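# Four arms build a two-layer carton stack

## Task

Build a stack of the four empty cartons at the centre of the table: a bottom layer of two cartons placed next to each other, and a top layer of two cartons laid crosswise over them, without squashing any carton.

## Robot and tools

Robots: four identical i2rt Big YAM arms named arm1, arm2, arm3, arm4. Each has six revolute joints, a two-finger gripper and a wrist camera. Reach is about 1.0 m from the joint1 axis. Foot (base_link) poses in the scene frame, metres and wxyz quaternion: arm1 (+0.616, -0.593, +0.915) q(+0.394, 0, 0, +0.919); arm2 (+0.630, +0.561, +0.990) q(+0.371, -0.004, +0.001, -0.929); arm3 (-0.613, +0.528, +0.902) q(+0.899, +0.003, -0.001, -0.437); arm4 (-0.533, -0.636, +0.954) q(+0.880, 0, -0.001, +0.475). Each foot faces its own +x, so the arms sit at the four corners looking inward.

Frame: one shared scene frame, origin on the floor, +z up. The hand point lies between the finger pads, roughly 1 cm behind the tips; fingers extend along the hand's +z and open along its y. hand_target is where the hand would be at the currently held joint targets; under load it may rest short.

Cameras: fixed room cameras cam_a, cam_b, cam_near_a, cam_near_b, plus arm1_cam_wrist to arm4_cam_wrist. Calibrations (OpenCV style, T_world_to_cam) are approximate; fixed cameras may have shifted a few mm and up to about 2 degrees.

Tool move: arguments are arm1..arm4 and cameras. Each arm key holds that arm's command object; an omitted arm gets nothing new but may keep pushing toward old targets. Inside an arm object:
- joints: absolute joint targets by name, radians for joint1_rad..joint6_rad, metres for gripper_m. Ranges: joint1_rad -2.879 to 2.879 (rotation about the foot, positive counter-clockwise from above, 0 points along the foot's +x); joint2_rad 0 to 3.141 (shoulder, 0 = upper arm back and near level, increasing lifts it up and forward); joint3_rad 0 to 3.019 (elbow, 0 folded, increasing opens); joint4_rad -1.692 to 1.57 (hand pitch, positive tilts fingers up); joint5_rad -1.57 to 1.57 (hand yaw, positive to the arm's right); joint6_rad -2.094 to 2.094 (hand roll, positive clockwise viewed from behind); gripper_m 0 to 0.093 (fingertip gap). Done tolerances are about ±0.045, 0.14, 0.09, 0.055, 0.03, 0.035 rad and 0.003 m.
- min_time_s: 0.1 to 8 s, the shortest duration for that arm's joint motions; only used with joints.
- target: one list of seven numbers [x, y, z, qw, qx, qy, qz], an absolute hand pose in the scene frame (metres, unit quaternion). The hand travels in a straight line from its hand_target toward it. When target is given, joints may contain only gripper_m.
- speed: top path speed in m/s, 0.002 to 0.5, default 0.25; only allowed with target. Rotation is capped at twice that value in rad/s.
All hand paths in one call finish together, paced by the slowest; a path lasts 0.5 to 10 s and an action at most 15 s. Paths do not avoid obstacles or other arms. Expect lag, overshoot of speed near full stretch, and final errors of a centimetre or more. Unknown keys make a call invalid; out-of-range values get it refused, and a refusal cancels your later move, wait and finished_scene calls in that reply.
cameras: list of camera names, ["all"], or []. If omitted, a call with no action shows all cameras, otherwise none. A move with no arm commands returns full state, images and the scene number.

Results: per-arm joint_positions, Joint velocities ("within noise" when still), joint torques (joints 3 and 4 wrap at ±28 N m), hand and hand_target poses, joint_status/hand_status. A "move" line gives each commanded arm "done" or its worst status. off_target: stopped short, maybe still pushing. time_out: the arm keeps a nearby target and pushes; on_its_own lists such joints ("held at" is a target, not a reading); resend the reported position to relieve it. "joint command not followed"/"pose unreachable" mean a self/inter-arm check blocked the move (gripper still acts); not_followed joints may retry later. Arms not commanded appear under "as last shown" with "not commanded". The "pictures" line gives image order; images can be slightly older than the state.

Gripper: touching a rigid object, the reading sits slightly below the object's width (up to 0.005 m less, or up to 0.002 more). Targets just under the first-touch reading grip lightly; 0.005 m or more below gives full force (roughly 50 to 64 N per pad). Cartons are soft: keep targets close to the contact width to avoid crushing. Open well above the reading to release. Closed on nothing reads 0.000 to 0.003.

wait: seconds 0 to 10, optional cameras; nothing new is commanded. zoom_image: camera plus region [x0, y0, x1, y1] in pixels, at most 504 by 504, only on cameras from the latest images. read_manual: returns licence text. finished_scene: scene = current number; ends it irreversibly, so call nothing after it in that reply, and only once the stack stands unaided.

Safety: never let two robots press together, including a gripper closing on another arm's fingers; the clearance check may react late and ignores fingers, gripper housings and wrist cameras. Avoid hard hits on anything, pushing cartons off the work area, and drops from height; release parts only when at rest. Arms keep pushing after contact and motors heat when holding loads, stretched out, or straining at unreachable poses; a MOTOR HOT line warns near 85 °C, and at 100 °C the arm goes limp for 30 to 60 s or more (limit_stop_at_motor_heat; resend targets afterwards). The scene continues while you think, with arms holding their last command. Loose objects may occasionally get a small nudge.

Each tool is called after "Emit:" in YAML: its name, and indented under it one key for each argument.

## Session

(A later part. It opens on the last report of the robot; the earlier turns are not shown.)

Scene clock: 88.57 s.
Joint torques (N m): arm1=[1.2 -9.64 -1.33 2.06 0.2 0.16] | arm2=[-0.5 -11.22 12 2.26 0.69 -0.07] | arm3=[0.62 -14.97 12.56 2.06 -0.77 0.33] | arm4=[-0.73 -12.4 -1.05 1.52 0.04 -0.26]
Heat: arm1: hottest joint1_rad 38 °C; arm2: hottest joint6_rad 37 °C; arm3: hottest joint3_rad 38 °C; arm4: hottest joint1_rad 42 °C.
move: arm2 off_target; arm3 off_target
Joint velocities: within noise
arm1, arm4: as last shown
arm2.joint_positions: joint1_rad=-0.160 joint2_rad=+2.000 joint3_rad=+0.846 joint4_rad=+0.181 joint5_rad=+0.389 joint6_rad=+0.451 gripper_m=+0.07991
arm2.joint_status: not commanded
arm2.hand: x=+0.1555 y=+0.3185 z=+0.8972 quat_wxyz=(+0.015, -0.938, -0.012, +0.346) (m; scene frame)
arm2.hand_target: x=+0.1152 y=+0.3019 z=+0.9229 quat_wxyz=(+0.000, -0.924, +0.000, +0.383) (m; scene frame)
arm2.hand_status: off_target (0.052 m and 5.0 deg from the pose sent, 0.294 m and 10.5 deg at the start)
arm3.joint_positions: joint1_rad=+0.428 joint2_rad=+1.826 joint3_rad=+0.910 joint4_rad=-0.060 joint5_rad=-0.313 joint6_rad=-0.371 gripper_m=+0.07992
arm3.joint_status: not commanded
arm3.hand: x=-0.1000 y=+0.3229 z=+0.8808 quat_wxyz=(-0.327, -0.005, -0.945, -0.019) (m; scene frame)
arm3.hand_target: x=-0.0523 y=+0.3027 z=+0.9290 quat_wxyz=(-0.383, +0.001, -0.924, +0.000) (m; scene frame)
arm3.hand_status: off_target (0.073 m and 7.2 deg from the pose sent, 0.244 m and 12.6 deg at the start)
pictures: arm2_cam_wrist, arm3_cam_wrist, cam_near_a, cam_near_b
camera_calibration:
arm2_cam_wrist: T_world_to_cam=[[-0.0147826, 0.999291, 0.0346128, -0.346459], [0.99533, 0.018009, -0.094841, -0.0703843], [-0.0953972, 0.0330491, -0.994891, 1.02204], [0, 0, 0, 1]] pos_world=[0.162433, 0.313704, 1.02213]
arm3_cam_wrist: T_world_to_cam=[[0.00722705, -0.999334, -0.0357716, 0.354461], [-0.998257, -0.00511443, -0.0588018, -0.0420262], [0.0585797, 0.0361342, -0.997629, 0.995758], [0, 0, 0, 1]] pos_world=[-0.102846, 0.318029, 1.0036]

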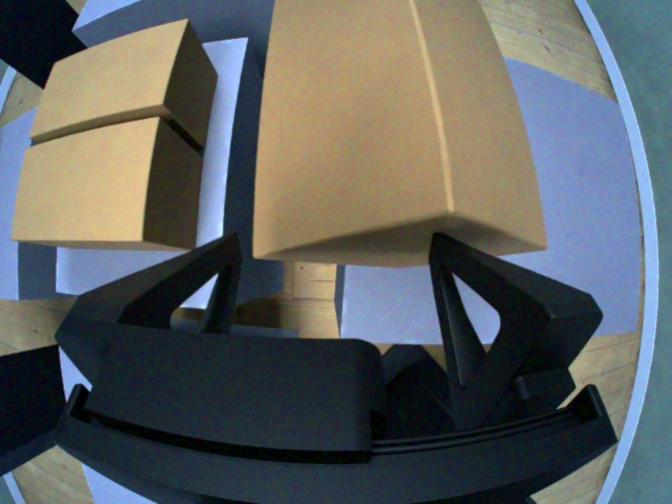

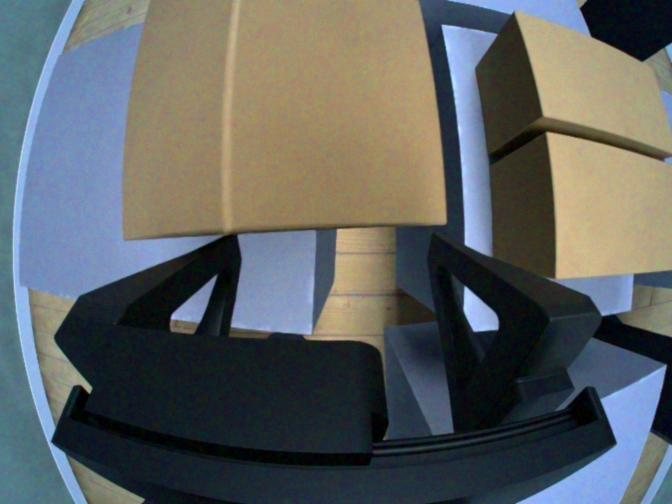

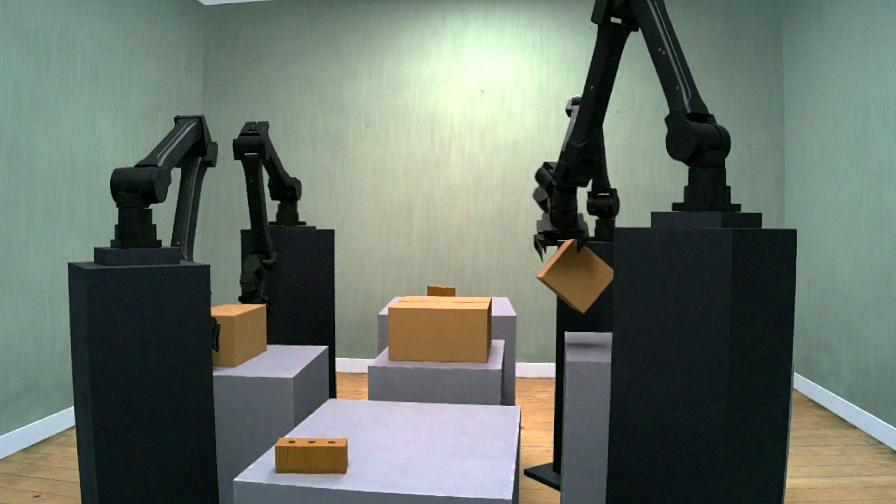

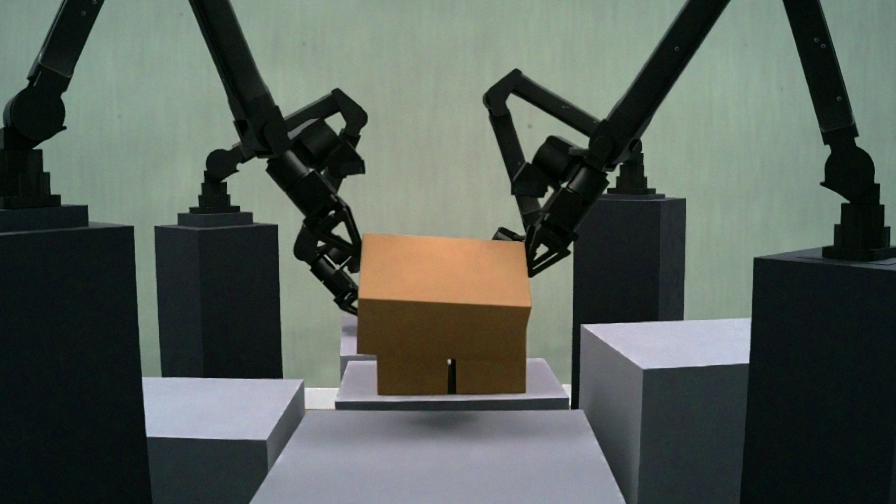

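Emit:
move:
  arm2: {"target": [0.078, 0.0, 0.945, 0, -0.9239, 0, 0.3827], "speed": 0.1}
  arm3: {"target": [-0.080, 0.0, 0.970, 0.3827, 0, 0.9239, 0], "speed": 0.1}
  cameras: ["arm2_cam_wrist", "arm3_cam_wrist", "cam_near_b", "cam_near_a"]

Scene clock: 95.57 s.
Joint torques (N m): arm1=[1.14 -9.64 -1.33 2.06 0.2 0.16] | arm2=[-3.84 -18.78 15.97 1.87 1.49 -0.18] | arm3=[3.14 -20.01 13.83 1.47 -1.58 0.36] | arm4=[-0.73 -12.34 -1.01 1.52 0.04 -0.26]
Heat: arm1: hottest joint1_rad 38 °C; arm2: hottest joint2_rad 37 °C; arm3: hottest joint3_rad 40 °C; arm4: hottest joint1_rad 42 °C.
move: arm2 off_target; arm3 off_target
Joint velocities: within noise
arm1, arm4: as last shown
arm2.joint_positions: joint1_rad=+0.213 joint2_rad=+2.366 joint3_rad=+1.712 joint4_rad=-0.472 joint5_rad=+0.568 joint6_rad=+0.768 gripper_m=+0.07991
arm2.joint_status: not commanded
arm2.hand: x=+0.1357 y=+0.0050 z=+0.9097 quat_wxyz=(+0.014, -0.936, -0.034, +0.349) (m; scene frame)
arm2.hand_target: x=+0.0821 y=+0.0057 z=+0.9474 quat_wxyz=(+0.001, -0.924, +0.000, +0.383) (m; scene frame)
arm2.hand_status: off_target (0.068 m and 5.9 deg from the pose sent, 0.331 m and 5.0 deg at the start)
arm3.joint_positions: joint1_rad=-0.039 joint2_rad=+2.118 joint3_rad=+1.596 joint4_rad=-0.599 joint5_rad=-0.564 joint6_rad=-0.763 gripper_m=+0.07992
arm3.joint_status: not commanded
arm3.hand: x=-0.1254 y=+0.0120 z=+0.9299 quat_wxyz=(-0.347, -0.024, -0.938, -0.019) (m; scene frame)
arm3.hand_target: x=-0.0837 y=+0.0047 z=+0.9719 quat_wxyz=(-0.383, +0.000, -0.924, -0.001) (m; scene frame)
arm3.hand_status: off_target (0.062 m and 5.7 deg from the pose sent, 0.336 m and 7.2 deg at the start)
pictures: arm2_cam_wrist, arm3_cam_wrist, cam_near_a, cam_near_b
camera_calibration:
arm2_cam_wrist: T_world_to_cam=[[-0.0550815, 0.997273, 0.049126, -0.0416397], [0.99322, 0.0597694, -0.0997096, -0.0393405], [-0.102374, 0.0433007, -0.993803, 1.04296], [0, 0, 0, 1]] pos_world=[0.143552, -0.0012836, 1.03462]
arm3_cam_wrist: T_world_to_cam=[[-0.0269648, -0.998422, -0.0492591, 0.0539517], [-0.994467, 0.0317978, -0.100125, -0.0276014], [0.101533, 0.0462867, -0.993755, 1.05916], [0, 0, 0, 1]] pos_world=[-0.133534, 0.0057191, 1.05244]

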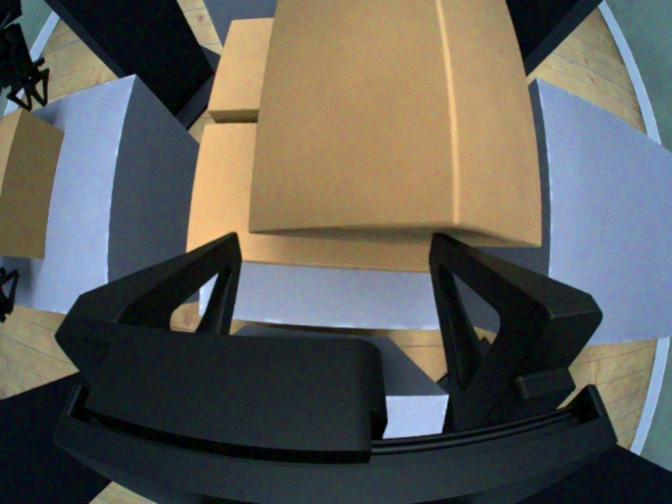

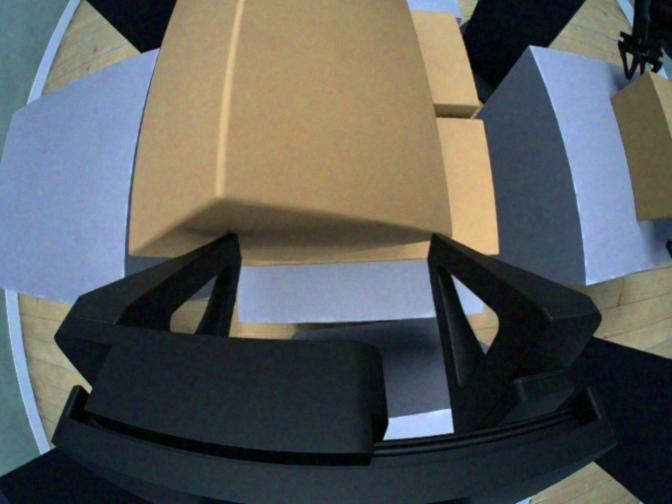

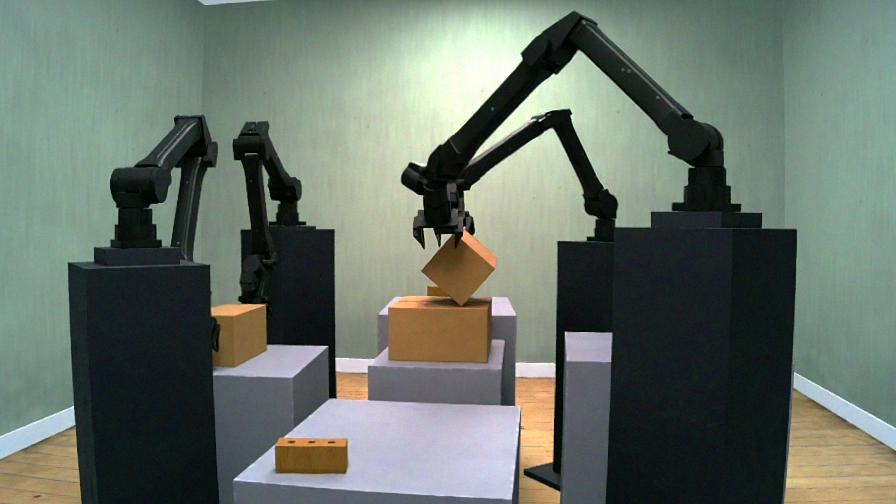

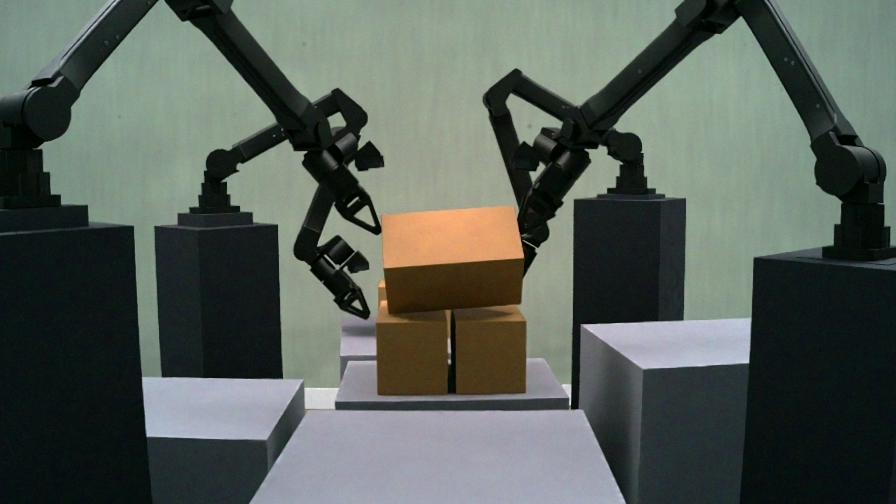

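Emit:
move:
  arm2: {"target": [0.070, -0.045, 0.952, 0, -0.9239, 0, 0.3827], "speed": 0.08}
  arm3: {"target": [-0.088, -0.045, 0.972, 0.3827, 0, 0.9239, 0], "speed": 0.08}

Emit:
move:
  arm2: {"target": [0.070, -0.045, 0.905, 0, -0.9239, 0, 0.3827], "speed": 0.06}
  arm3: {"target": [-0.088, -0.045, 0.915, 0.3827, 0, 0.9239, 0], "speed": 0.06}
  cameras: ["arm2_cam_wrist", "cam_near_b", "cam_near_a"]

Scene clock: 99.43 s.
Joint torques (N m): arm1=[1.14 -9.64 -1.36 2.06 0.2 0.16] | arm2=[-4.95 -18.84 16.27 1.44 1.43 -0.18] | arm3=[3.43 -21.6 14.02 1.43 -1.68 0.43] | arm4=[-0.85 -12.22 -1.02 1.52 0.03 -0.25]
Heat: arm1: hottest joint1_rad 38 °C; arm2: hottest joint2_rad 38 °C; arm3: hottest joint3_rad 43 °C; arm4: hottest joint1_rad 42 °C.
move: arm2 off_target; arm3 off_target
Joint velocities: within noise
arm1, arm4: as last shown
arm2.joint_positions: joint1_rad=+0.243 joint2_rad=+2.459 joint3_rad=+1.936 joint4_rad=-0.604 joint5_rad=+0.583 joint6_rad=+0.795 gripper_m=+0.07991
arm2.joint_status: not commanded
arm2.hand: x=+0.1264 y=-0.0470 z=+0.9223 quat_wxyz=(+0.009, -0.935, -0.034, +0.354) (m; scene frame)
arm2.hand_target: x=+0.0738 y=-0.0397 z=+0.9538 quat_wxyz=(+0.000, -0.924, +0.000, +0.384) (m; scene frame)
arm2.hand_status: off_target (0.064 m and 5.3 deg from the pose sent, 0.093 m and 5.9 deg at the start)
arm3.joint_positions: joint1_rad=-0.090 joint2_rad=+2.202 joint3_rad=+1.747 joint4_rad=-0.697 joint5_rad=-0.587 joint6_rad=-0.814 gripper_m=+0.07992
arm3.joint_status: not commanded
arm3.hand: x=-0.1342 y=-0.0339 z=+0.9287 quat_wxyz=(-0.347, -0.026, -0.937, -0.021) (m; scene frame)
arm3.hand_target: x=-0.0917 y=-0.0398 z=+0.9740 quat_wxyz=(-0.383, +0.001, -0.924, +0.000) (m; scene frame)
arm3.hand_status: off_target (0.064 m and 5.8 deg from the pose sent, 0.080 m and 5.6 deg at the start)
pictures: none

Scene clock: 101.00 s.
Joint torques (N m): arm1=[1.2 -9.58 -1.33 2.07 0.2 0.16] | arm2=[-5.6 -17.44 14.54 3.12 1.12 -0.18] | arm3=[4.25 -19.08 11.78 2.04 -1.31 0.4] | arm4=[-0.73 -12.28 -1.06 1.54 0.04 -0.27]
Heat: arm1: hottest joint1_rad 38 °C; arm2: hottest joint2_rad 38 °C; arm3: hottest joint3_rad 43 °C; arm4: hottest joint1_rad 42 °C.
move: arm2 off_target; arm3 off_target
Joint velocities: within noise
arm1, arm4: as last shown
arm2.joint_positions: joint1_rad=+0.253 joint2_rad=+2.501 joint3_rad=+1.953 joint4_rad=-0.567 joint5_rad=+0.591 joint6_rad=+0.797 gripper_m=+0.07991
arm2.joint_status: not commanded
arm2.hand: x=+0.1287 y=-0.0556 z=+0.9019 quat_wxyz=(+0.005, -0.932, -0.035, +0.360) (m; scene frame)
arm2.hand_target: x=+0.0742 y=-0.0394 z=+0.9073 quat_wxyz=(+0.001, -0.924, +0.000, +0.383) (m; scene frame)
arm2.hand_status: off_target (0.060 m and 4.9 deg from the pose sent, 0.059 m and 5.4 deg at the start)
arm3.joint_positions: joint1_rad=-0.100 joint2_rad=+2.240 joint3_rad=+1.747 joint4_rad=-0.611 joint5_rad=-0.595 joint6_rad=-0.817 gripper_m=+0.07992
arm3.joint_status: not commanded
arm3.hand: x=-0.1322 y=-0.0485 z=+0.9103 quat_wxyz=(-0.362, -0.021, -0.932, -0.002) (m; scene frame)
arm3.hand_target: x=-0.0904 y=-0.0415 z=+0.9161 quat_wxyz=(-0.383, +0.000, -0.924, -0.001) (m; scene frame)
arm3.hand_status: off_target (0.045 m and 3.5 deg from the pose sent, 0.050 m and 5.8 deg at the start)
pictures: arm2_cam_wrist, cam_near_a, cam_near_b
camera_calibration:
arm2_cam_wrist: T_world_to_cam=[[-0.0629508, 0.99747, 0.0330197, 0.0343198], [0.990054, 0.0665854, -0.123935, -0.00696193], [-0.12582, 0.0248894, -0.991741, 1.03719], [0, 0, 0, 1]] pos_world=[0.139553, -0.0595844, 1.02663]

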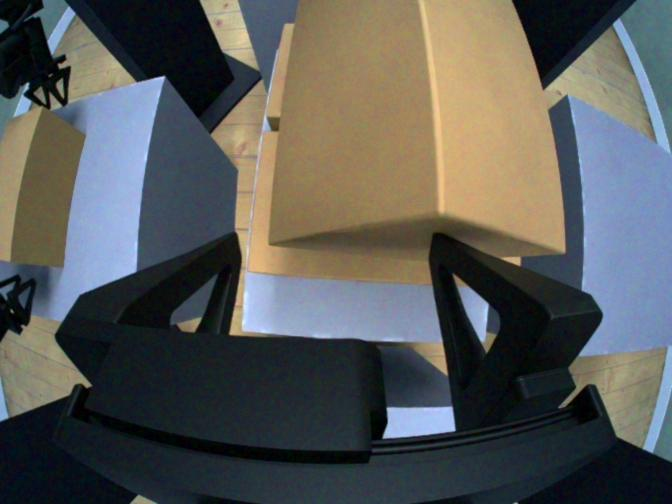

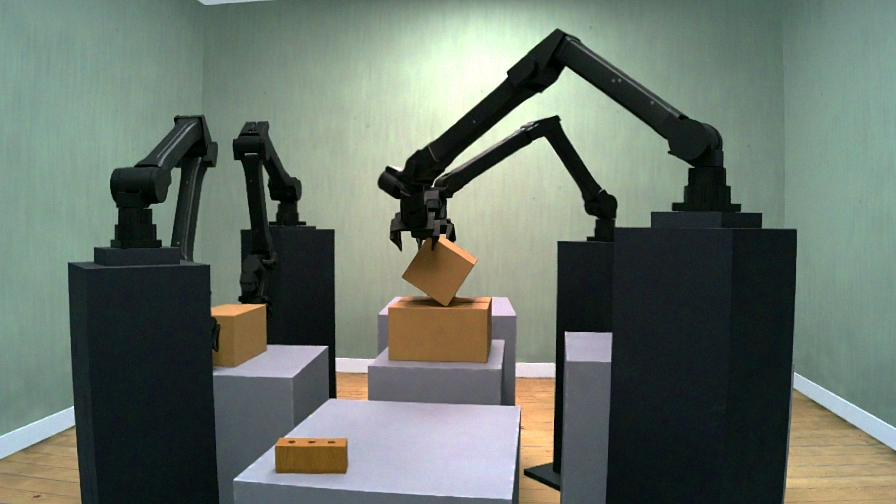

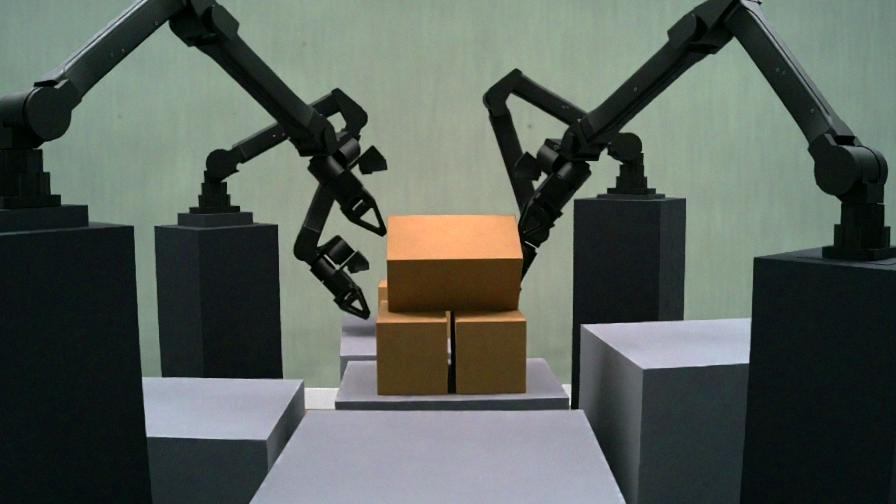

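Emit:
move:
  arm2: {"target": [0.070, 0.055, 0.885, 0, -0.9239, 0, 0.3827], "speed": 0.08}
  arm3: {"target": [-0.088, 0.055, 0.892, 0.3827, 0, 0.9239, 0], "speed": 0.08}
  cameras: ["arm2_cam_wrist", "arm3_cam_wrist", "cam_near_b", "cam_near_a"]

Scene clock: 103.47 s.
Joint torques (N m): arm1=[1.2 -9.64 -1.35 2.06 0.2 0.15] | arm2=[-4.84 -22.18 8.36 3.59 1.07 -0.37] | arm3=[4.54 -22.48 8.8 2.66 -1.22 0.54] | arm4=[-0.85 -12.28 -1.05 1.51 0.04 -0.25]
Heat: arm1: hottest joint1_rad 38 °C; arm2: hottest joint2_rad 39 °C; arm3: hottest joint3_rad 43 °C; arm4: hottest joint1_rad 42 °C.
move: arm2 off_target; arm3 off_target
Joint velocities: within noise
arm1, arm4: as last shown
arm2.joint_positions: joint1_rad=+0.161 joint2_rad=+2.450 joint3_rad=+1.632 joint4_rad=-0.299 joint5_rad=+0.551 joint6_rad=+0.730 gripper_m=+0.07991
arm2.joint_status: not commanded
arm2.hand: x=+0.1226 y=+0.0475 z=+0.8356 quat_wxyz=(+0.021, -0.938, -0.028, +0.345) (m; scene frame)
arm2.hand_target: x=+0.0724 y=+0.0580 z=+0.8853 quat_wxyz=(+0.003, -0.924, +0.001, +0.383) (m; scene frame)
arm2.hand_status: off_target (0.073 m and 6.1 deg from the pose sent, 0.126 m and 4.9 deg at the start)
arm3.joint_positions: joint1_rad=-0.014 joint2_rad=+2.169 joint3_rad=+1.417 joint4_rad=-0.364 joint5_rad=-0.552 joint6_rad=-0.735 gripper_m=+0.07992
arm3.joint_status: not commanded
arm3.hand: x=-0.1359 y=+0.0526 z=+0.8455 quat_wxyz=(-0.343, -0.025, -0.939, -0.022) (m; scene frame)
arm3.hand_target: x=-0.0907 y=+0.0582 z=+0.8930 quat_wxyz=(-0.383, +0.001, -0.924, -0.002) (m; scene frame)
arm3.hand_status: off_target (0.067 m and 6.2 deg from the pose sent, 0.114 m and 3.5 deg at the start)
pictures: arm2_cam_wrist, arm3_cam_wrist, cam_near_a, cam_near_b
camera_calibration:
arm2_cam_wrist: T_world_to_cam=[[-0.0404997, 0.997551, 0.0570284, -0.0895487], [0.994749, 0.0456232, -0.0916103, -0.042513], [-0.0939877, 0.0530188, -0.994161, 0.964843], [0, 0, 0, 1]] pos_world=[0.129346, 0.0401141, 0.960421]
arm3_cam_wrist: T_world_to_cam=[[-0.0283001, -0.998037, -0.0558761, 0.0954884], [-0.995071, 0.0334428, -0.0933606, -0.0535902], [0.0950459, 0.0529586, -0.994063, 0.9735], [0, 0, 0, 1]] pos_world=[-0.143151, 0.045538, 0.968052]

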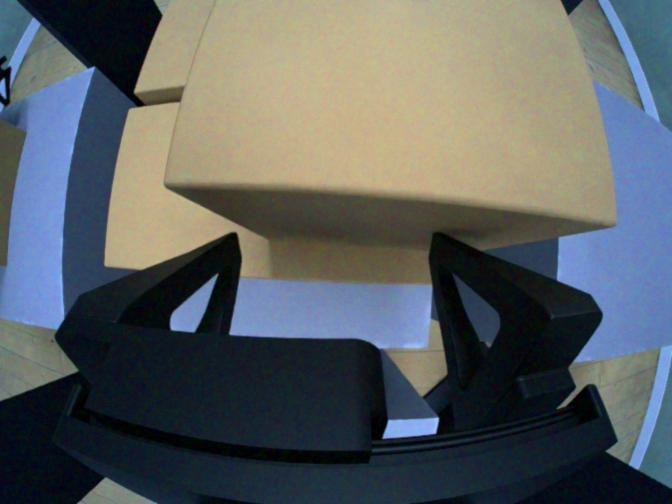

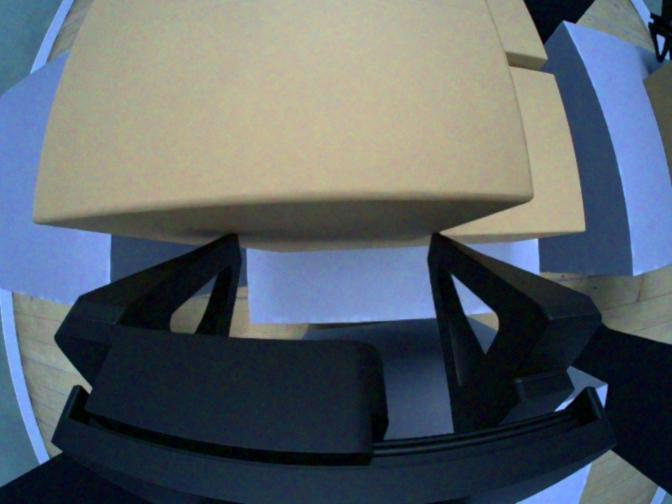

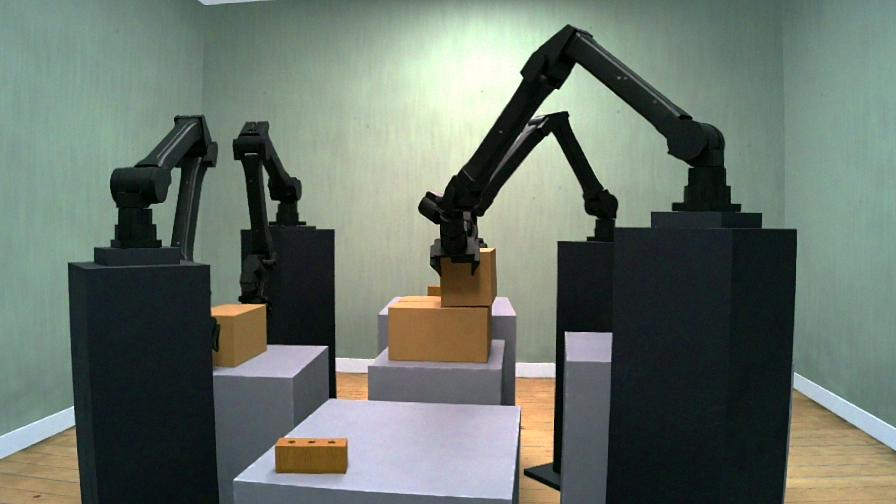

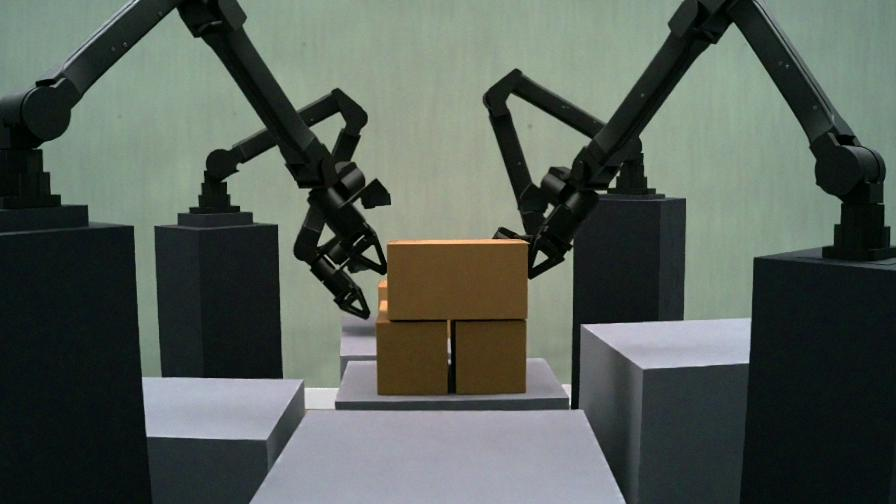

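Emit:
move:
  arm2: {"target": [0.175, 0.048, 0.845, 0, -0.9239, 0, 0.3827], "speed": 0.08}
  arm3: {"target": [-0.190, 0.052, 0.852, 0.3827, 0, 0.9239, 0], "speed": 0.08}
  arm1: {"target": [0.20, -0.632, 0.68, 0, -0.9239, 0, 0.3827], "speed": 0.2, "joints": {"gripper_m": 0.0}}
  arm4: {"target": [-0.14, -0.632, 0.68, 0.2588, 0, 0.9659, 0], "speed": 0.2, "joints": {"gripper_m": 0.0}}

Emit:
move:
  arm2: {"target": [0.28, 0.50, 1.0, 0, -0.9239, 0, 0.3827], "speed": 0.25}
  arm3: {"target": [-0.27, 0.50, 1.0, 0.3827, 0, 0.9239, 0], "speed": 0.25}
  cameras: ["arm1_cam_wrist", "arm4_cam_wrist", "cam_near_b", "cam_near_a"]

Scene clock: 107.77 s.
Joint torques (N m): arm1=[1.14 -11.93 -2.56 1.07 0.19 0.15] | arm2=[0.79 -18.84 5.61 2.06 0.66 0.05] | arm3=[-0.5 -19.66 6.02 1.43 -0.66 0.06] | arm4=[-0.85 -14.68 -2.33 0.75 0.04 -0.26]
Heat: arm1: hottest joint1_rad 38 °C; arm2: hottest joint2_rad 40 °C; arm3: hottest joint3_rad 43 °C; arm4: hottest joint1_rad 42 °C.
move: arm1 done; arm2 off_target; arm3 off_target; arm4 done
Joint velocities: within noise
arm1.joint_positions: joint1_rad=+0.929 joint2_rad=+2.525 joint3_rad=+0.619 joint4_rad=+1.118 joint5_rad=+0.092 joint6_rad=+0.088 gripper_m=+0.00035
arm1.joint_status: all done
arm1.hand: x=+0.1978 y=-0.6264 z=+0.6730 quat_wxyz=(-0.002, +0.924, -0.003, -0.384) (m; scene frame)
arm1.hand_target: x=+0.2002 y=-0.6319 z=+0.6797 quat_wxyz=(+0.000, +0.924, +0.000, -0.383) (m; scene frame)
arm1.hand_status: done (0.009 m and 0.5 deg from the pose sent, 0.045 m and 1.0 deg at the start)
arm2.joint_positions: joint1_rad=+0.236 joint2_rad=+2.411 joint3_rad=+1.474 joint4_rad=-0.185 joint5_rad=+0.626 joint6_rad=+0.825 gripper_m=+0.07991
arm2.joint_status: not commanded
arm2.hand: x=+0.1785 y=+0.0563 z=+0.8251 quat_wxyz=(+0.017, -0.929, -0.010, +0.370) (m; scene frame)
arm2.hand_target: x=+0.1750 y=+0.0481 z=+0.8447 quat_wxyz=(+0.000, -0.924, +0.000, +0.383) (m; scene frame)
arm2.hand_status: off_target (0.022 m and 2.7 deg from the pose sent, 0.053 m and 6.1 deg at the start)
arm3.joint_positions: joint1_rad=-0.092 joint2_rad=+2.122 joint3_rad=+1.261 joint4_rad=-0.256 joint5_rad=-0.632 joint6_rad=-0.836 gripper_m=+0.07992
arm3.joint_status: not commanded
arm3.hand: x=-0.1899 y=+0.0625 z=+0.8362 quat_wxyz=(-0.372, -0.005, -0.928, -0.017) (m; scene frame)
arm3.hand_target: x=-0.1901 y=+0.0521 z=+0.8519 quat_wxyz=(-0.383, +0.000, -0.924, +0.000) (m; scene frame)
arm3.hand_status: off_target (0.019 m and 2.4 deg from the pose sent, 0.055 m and 6.2 deg at the start)
arm4.joint_positions: joint1_rad=-0.962 joint2_rad=+2.487 joint3_rad=+0.673 joint4_rad=+0.776 joint5_rad=+0.012 joint6_rad=+0.021 gripper_m=+0.00019
arm4.joint_status: all done
arm4.hand: x=-0.1348 y=-0.6270 z=+0.6768 quat_wxyz=(-0.264, +0.002, -0.965, -0.002) (m; scene frame)
arm4.hand_target: x=-0.1400 y=-0.6319 z=+0.6799 quat_wxyz=(-0.259, +0.000, -0.966, +0.000) (m; scene frame)
arm4.hand_status: done (0.008 m and 0.7 deg from the pose sent, 0.041 m and 0.3 deg at the start)
pictures: none

Scene clock: 110.83 s.
Joint torques (N m): arm1=[1.2 -11.93 -2.56 1.06 0.19 0.16] | arm2=[-0.32 -5.3 5.55 1.42 -0.02 -0.13] | arm3=[1.38 -4.54 8.85 1.09 0.17 0.23] | arm4=[-0.79 -14.56 -2.33 0.81 0.04 -0.27]
Heat: arm1: hottest joint1_rad 38 °C; arm2: hottest joint2_rad 40 °C; arm3: hottest joint3_rad 43 °C; arm4: hottest joint1_rad 42 °C.
move: arm2 done; arm3 done
Joint velocities: within noise
arm1, arm4: as last shown
arm2.joint_positions: joint1_rad=-0.482 joint2_rad=+1.331 joint3_rad=+0.280 joint4_rad=+0.240 joint5_rad=+0.191 joint6_rad=+0.201 gripper_m=+0.07991
arm2.joint_status: not commanded
arm2.hand: x=+0.2781 y=+0.4960 z=+0.9985 quat_wxyz=(-0.002, -0.924, +0.000, +0.383) (m; scene frame)
arm2.hand_target: x=+0.2799 y=+0.5000 z=+0.9999 quat_wxyz=(+0.000, -0.924, +0.000, +0.383) (m; scene frame)
arm2.hand_status: done (0.005 m and 0.3 deg from the pose sent, 0.488 m and 2.7 deg at the start)
arm3.joint_positions: joint1_rad=+0.770 joint2_rad=+0.922 joint3_rad=+0.354 joint4_rad=-0.239 joint5_rad=-0.085 joint6_rad=-0.096 gripper_m=+0.07992
arm3.joint_status: not commanded
arm3.hand: x=-0.2744 y=+0.4962 z=+0.9917 quat_wxyz=(-0.376, -0.003, -0.927, +0.002) (m; scene frame)
arm3.hand_target: x=-0.2701 y=+0.5000 z=+0.9999 quat_wxyz=(-0.383, +0.000, -0.924, +0.000) (m; scene frame)
arm3.hand_status: done (0.010 m and 0.9 deg from the pose sent, 0.474 m and 2.4 deg at the start)
pictures: arm1_cam_wrist, arm4_cam_wrist, cam_near_a, cam_near_b
camera_calibration:
arm1_cam_wrist: T_world_to_cam=[[-0.00409152, 0.999966, 0.00714888, 0.621923], [0.985089, 0.00526006, -0.171967, -0.0724505], [-0.171999, 0.00633867, -0.985077, 0.825453], [0, 0, 0, 1]] pos_world=[0.215892, -0.626753, 0.796229]
arm4_cam_wrist: T_world_to_cam=[[0.0154308, -0.999881, 0.0000207993, -0.627772], [-0.996378, -0.015375, 0.0836329, -0.196887], [-0.0836226, -0.00131125, -0.996497, 0.785075], [0, 0, 0, 1]] pos_world=[-0.120837, -0.629695, 0.798804]

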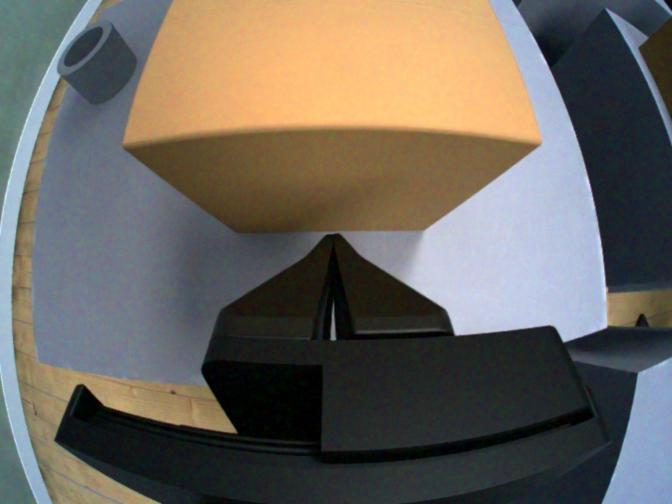

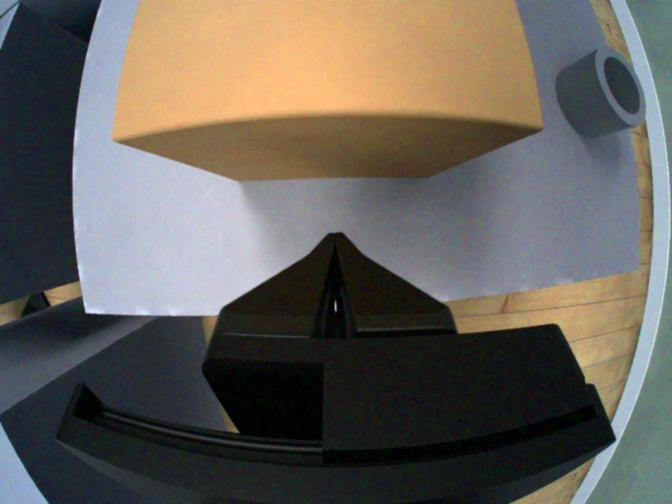

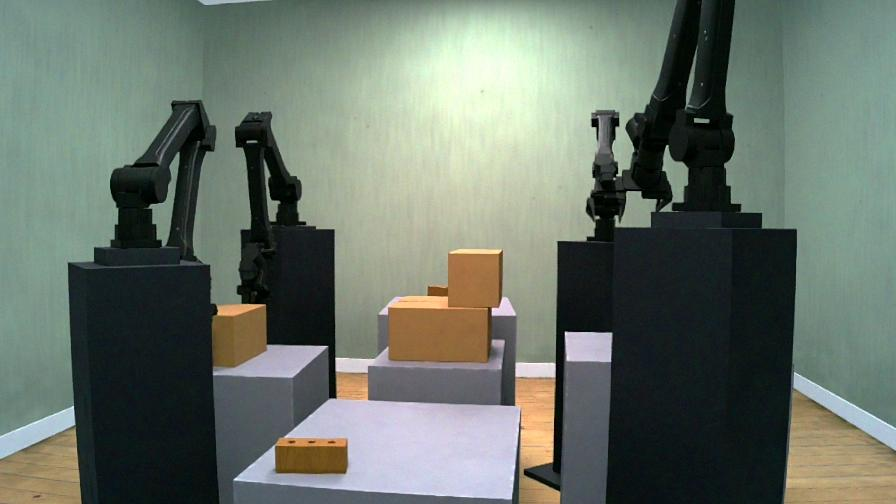

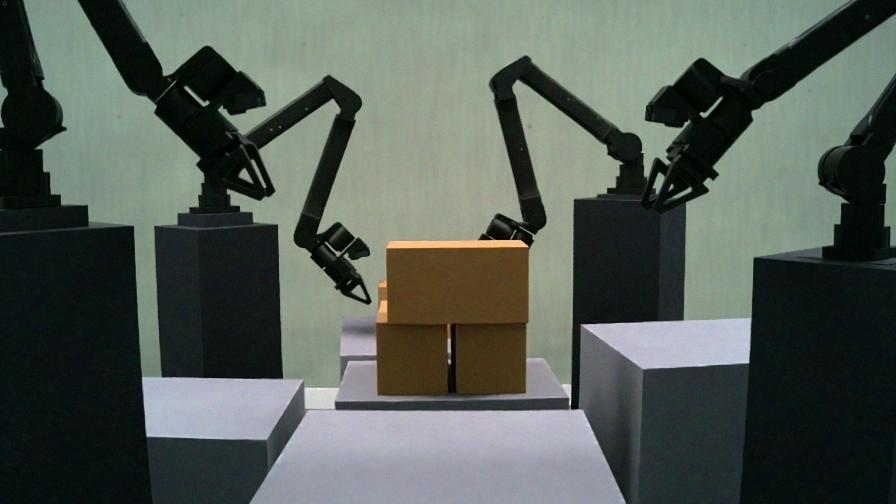

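Emit:
move:
  arm1: {"target": [0.12, -0.634, 0.69, 0, -0.9239, 0, 0.3827], "speed": 0.08}
  arm4: {"target": [-0.045, -0.635, 0.685, 0.2588, 0, 0.9659, 0], "speed": 0.08}
  cameras: ["arm1_cam_wrist", "arm4_cam_wrist", "cam_near_b", "cam_near_a"]

Scene clock: 114.10 s.
Joint torques (N m): arm1=[-0.85 -14.15 3.26 1.68 -0.05 0.03] | arm2=[-0.56 -4.89 5.41 1.32 -0.01 -0.13] | arm3=[1.49 -4.42 8.84 1.09 0.17 0.21] | arm4=[-1.08 -17.67 5.48 1.43 0.07 -0.26]
Heat: arm1: hottest joint1_rad 38 °C; arm2: hottest joint2_rad 39 °C; arm3: hottest joint3_rad 43 °C; arm4: hottest joint1_rad 42 °C.
move: arm1 off_target; arm4 off_target
Joint velocities: within noise
arm1.joint_positions: joint1_rad=+0.929 joint2_rad=+2.449 joint3_rad=+0.711 joint4_rad=+0.845 joint5_rad=+0.083 joint6_rad=+0.085 gripper_m=+0.00035
arm1.joint_status: not commanded
arm1.hand: x=+0.1691 y=-0.6314 z=+0.6655 quat_wxyz=(-0.005, +0.942, +0.002, -0.334) (m; scene frame)
arm1.hand_target: x=+0.1221 y=-0.6336 z=+0.6925 quat_wxyz=(+0.000, +0.924, +0.000, -0.383) (m; scene frame)
arm1.hand_status: off_target (0.055 m and 6.0 deg from the pose sent, 0.080 m and 0.5 deg at the start)
arm2, arm3: as last shown
arm3.hand: x=-0.2744 y=+0.4962 z=+0.9917 quat_wxyz=(-0.376, -0.003, -0.927, +0.001) (m; scene frame)
arm4.joint_positions: joint1_rad=-0.970 joint2_rad=+2.450 joint3_rad=+0.814 joint4_rad=+0.480 joint5_rad=+0.007 joint6_rad=+0.011 gripper_m=+0.00019
arm4.joint_status: not commanded
arm4.hand: x=-0.1002 y=-0.6287 z=+0.6658 quat_wxyz=(-0.207, +0.004, -0.978, -0.001) (m; scene frame)
arm4.hand_target: x=-0.0475 y=-0.6354 z=+0.6881 quat_wxyz=(-0.259, +0.000, -0.966, +0.001) (m; scene frame)
arm4.hand_status: off_target (0.059 m and 6.1 deg from the pose sent, 0.090 m and 0.7 deg at the start)
pictures: arm1_cam_wrist, arm4_cam_wrist, cam_near_a, cam_near_b
camera_calibration:
arm1_cam_wrist: T_world_to_cam=[[-0.013165, 0.999807, 0.0145889, 0.623277], [0.997626, 0.0141198, -0.0674042, -0.111528], [-0.0675972, 0.0136669, -0.997619, 0.808438], [0, 0, 0, 1]] pos_world=[0.174117, -0.63263, 0.789903]
arm4_cam_wrist: T_world_to_cam=[[0.0188066, -0.999822, 0.00115794, -0.630447], [-0.979634, -0.0181952, 0.199965, -0.239148], [-0.199909, -0.00489502, -0.979802, 0.751873], [0, 0, 0, 1]] pos_world=[-0.0721148, -0.631006, 0.785238]

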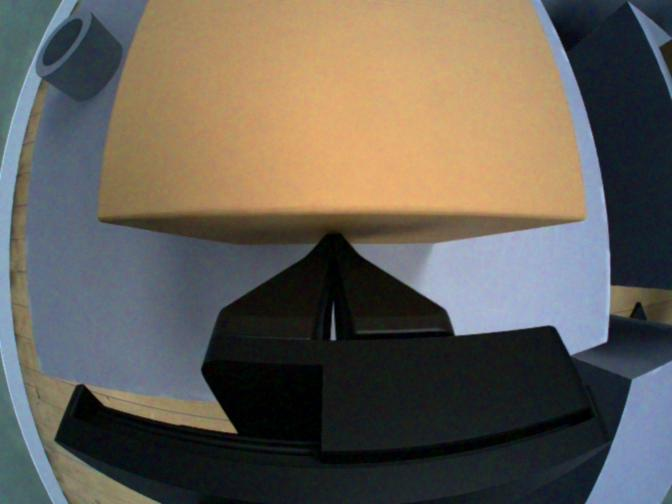

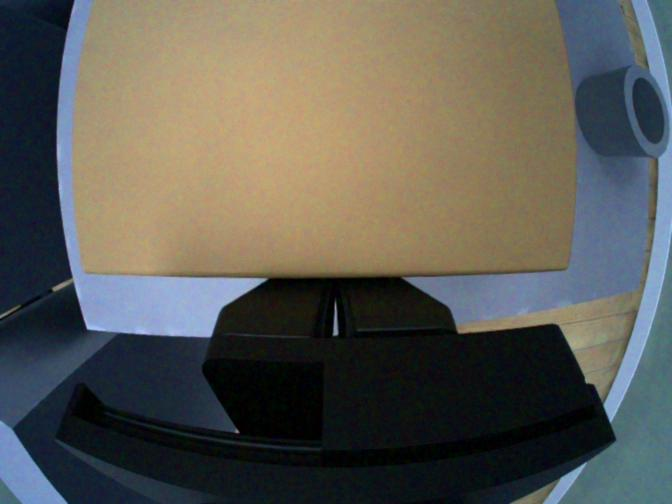

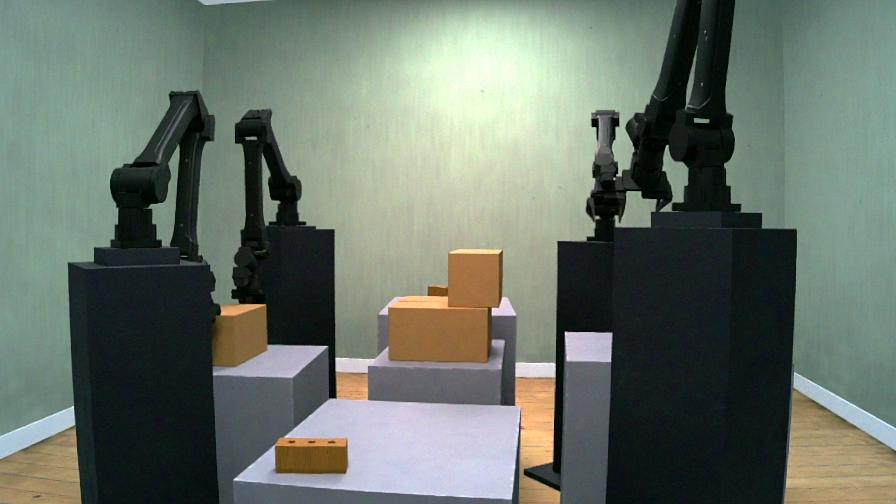

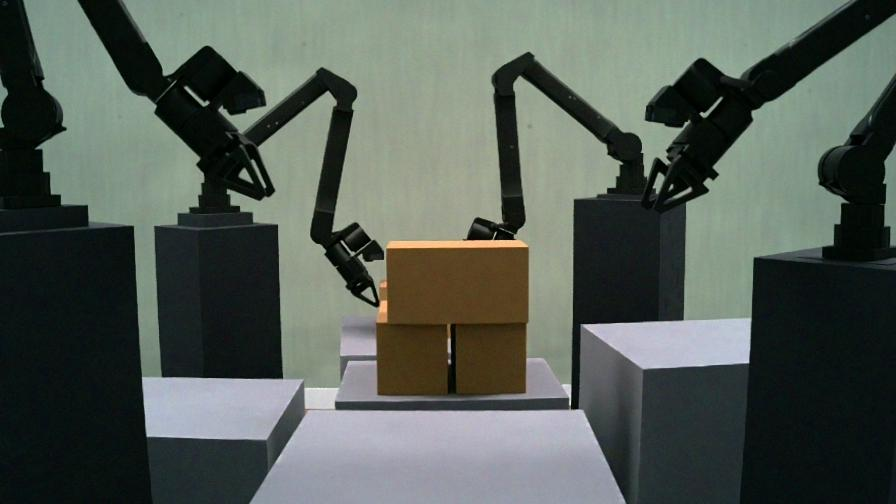

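Emit:
move:
  arm1: {"target": [0.115, -0.634, 0.935, 0, -0.9239, 0, 0.3827], "speed": 0.12}
  arm4: {"target": [-0.040, -0.635, 0.945, 0.2588, 0, 0.9659, 0], "speed": 0.12}
  cameras: ["arm1_cam_wrist", "arm4_cam_wrist", "cam_near_b", "cam_near_a"]

Scene clock: 117.67 s.
Joint torques (N m): arm1=[-0.91 -11.46 9.88 2.37 0.07 0.04] | arm2=[-0.09 -5.42 5.68 1.39 -0.05 -0.12] | arm3=[1.44 -4.6 8.85 1.1 0.17 0.21] | arm4=[-0.97 -14.15 12.92 1.96 0.09 -0.24]
Heat: arm1: hottest joint1_rad 38 °C; arm2: hottest joint2_rad 39 °C; arm3: hottest joint3_rad 43 °C; arm4: hottest joint1_rad 42 °C.
move: arm1 off_target; arm4 off_target
Joint velocities: within noise
arm1.joint_positions: joint1_rad=+0.929 joint2_rad=+1.637 joint3_rad=+0.568 joint4_rad=+0.122 joint5_rad=+0.080 joint6_rad=+0.084 gripper_m=+0.00035
arm1.joint_status: not commanded
arm1.hand: x=+0.1740 y=-0.6312 z=+0.8834 quat_wxyz=(-0.006, +0.951, +0.004, -0.309) (m; scene frame)
arm1.hand_target: x=+0.1209 y=-0.6333 z=+0.9381 quat_wxyz=(-0.001, +0.924, +0.000, -0.383) (m; scene frame)
arm1.hand_status: off_target (0.078 m and 9.0 deg from the pose sent, 0.275 m and 6.0 deg at the start)
arm2, arm3: as last shown
arm4.joint_positions: joint1_rad=-0.971 joint2_rad=+1.681 joint3_rad=+0.698 joint4_rad=-0.204 joint5_rad=+0.007 joint6_rad=+0.009 gripper_m=+0.00019
arm4.joint_status: not commanded
arm4.hand: x=-0.0968 y=-0.6294 z=+0.9059 quat_wxyz=(-0.191, +0.004, -0.981, +0.000) (m; scene frame)
arm4.hand_target: x=-0.0447 y=-0.6353 z=+0.9485 quat_wxyz=(-0.259, +0.000, -0.966, +0.001) (m; scene frame)
arm4.hand_status: off_target (0.069 m and 7.9 deg from the pose sent, 0.286 m and 6.1 deg at the start)
pictures: arm1_cam_wrist, arm4_cam_wrist, cam_near_a, cam_near_b
camera_calibration:
arm1_cam_wrist: T_world_to_cam=[[-0.0163999, 0.999709, 0.0176802, 0.617747], [0.999763, 0.0166487, -0.0140175, -0.147668], [-0.0143078, 0.0174461, -0.999745, 1.02105], [0, 0, 0, 1]] pos_world=[0.172373, -0.632922, 1.0078]
arm4_cam_wrist: T_world_to_cam=[[0.019529, -0.999808, 0.00173806, -0.6319], [-0.97289, -0.0186025, 0.23052, -0.311135], [-0.230443, -0.00619276, -0.973066, 0.978], [0, 0, 0, 1]] pos_world=[-0.0649865, -0.63151, 1.02448]

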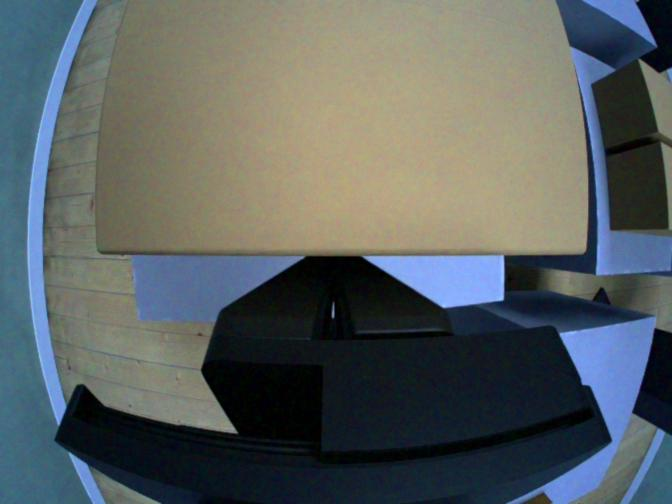

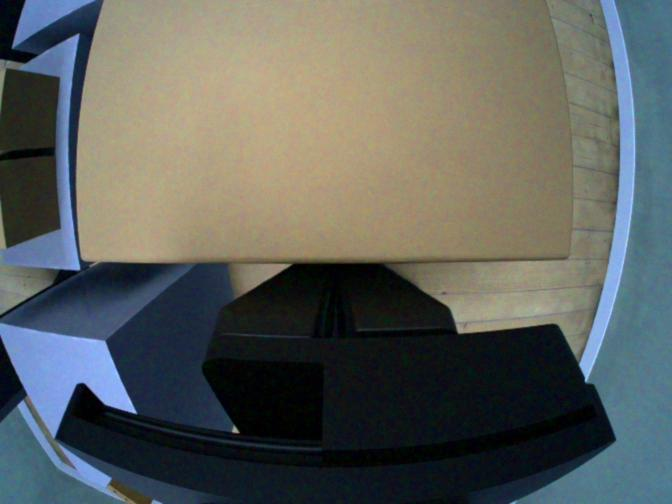

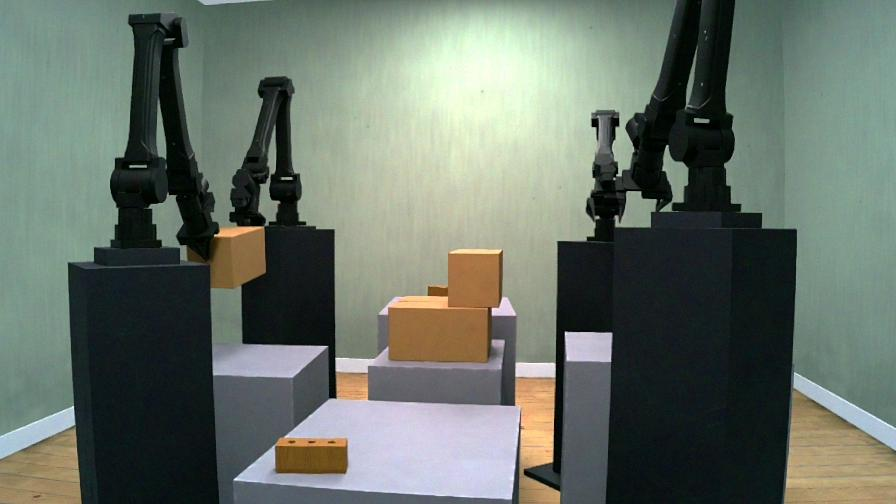

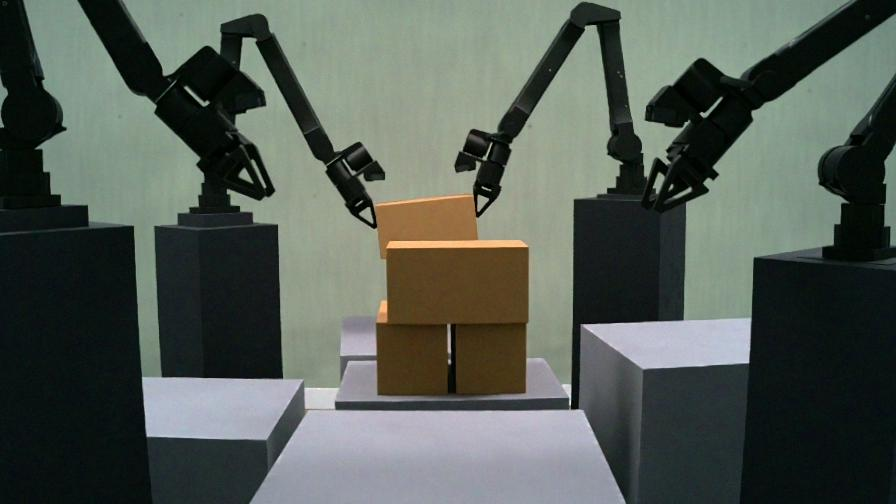

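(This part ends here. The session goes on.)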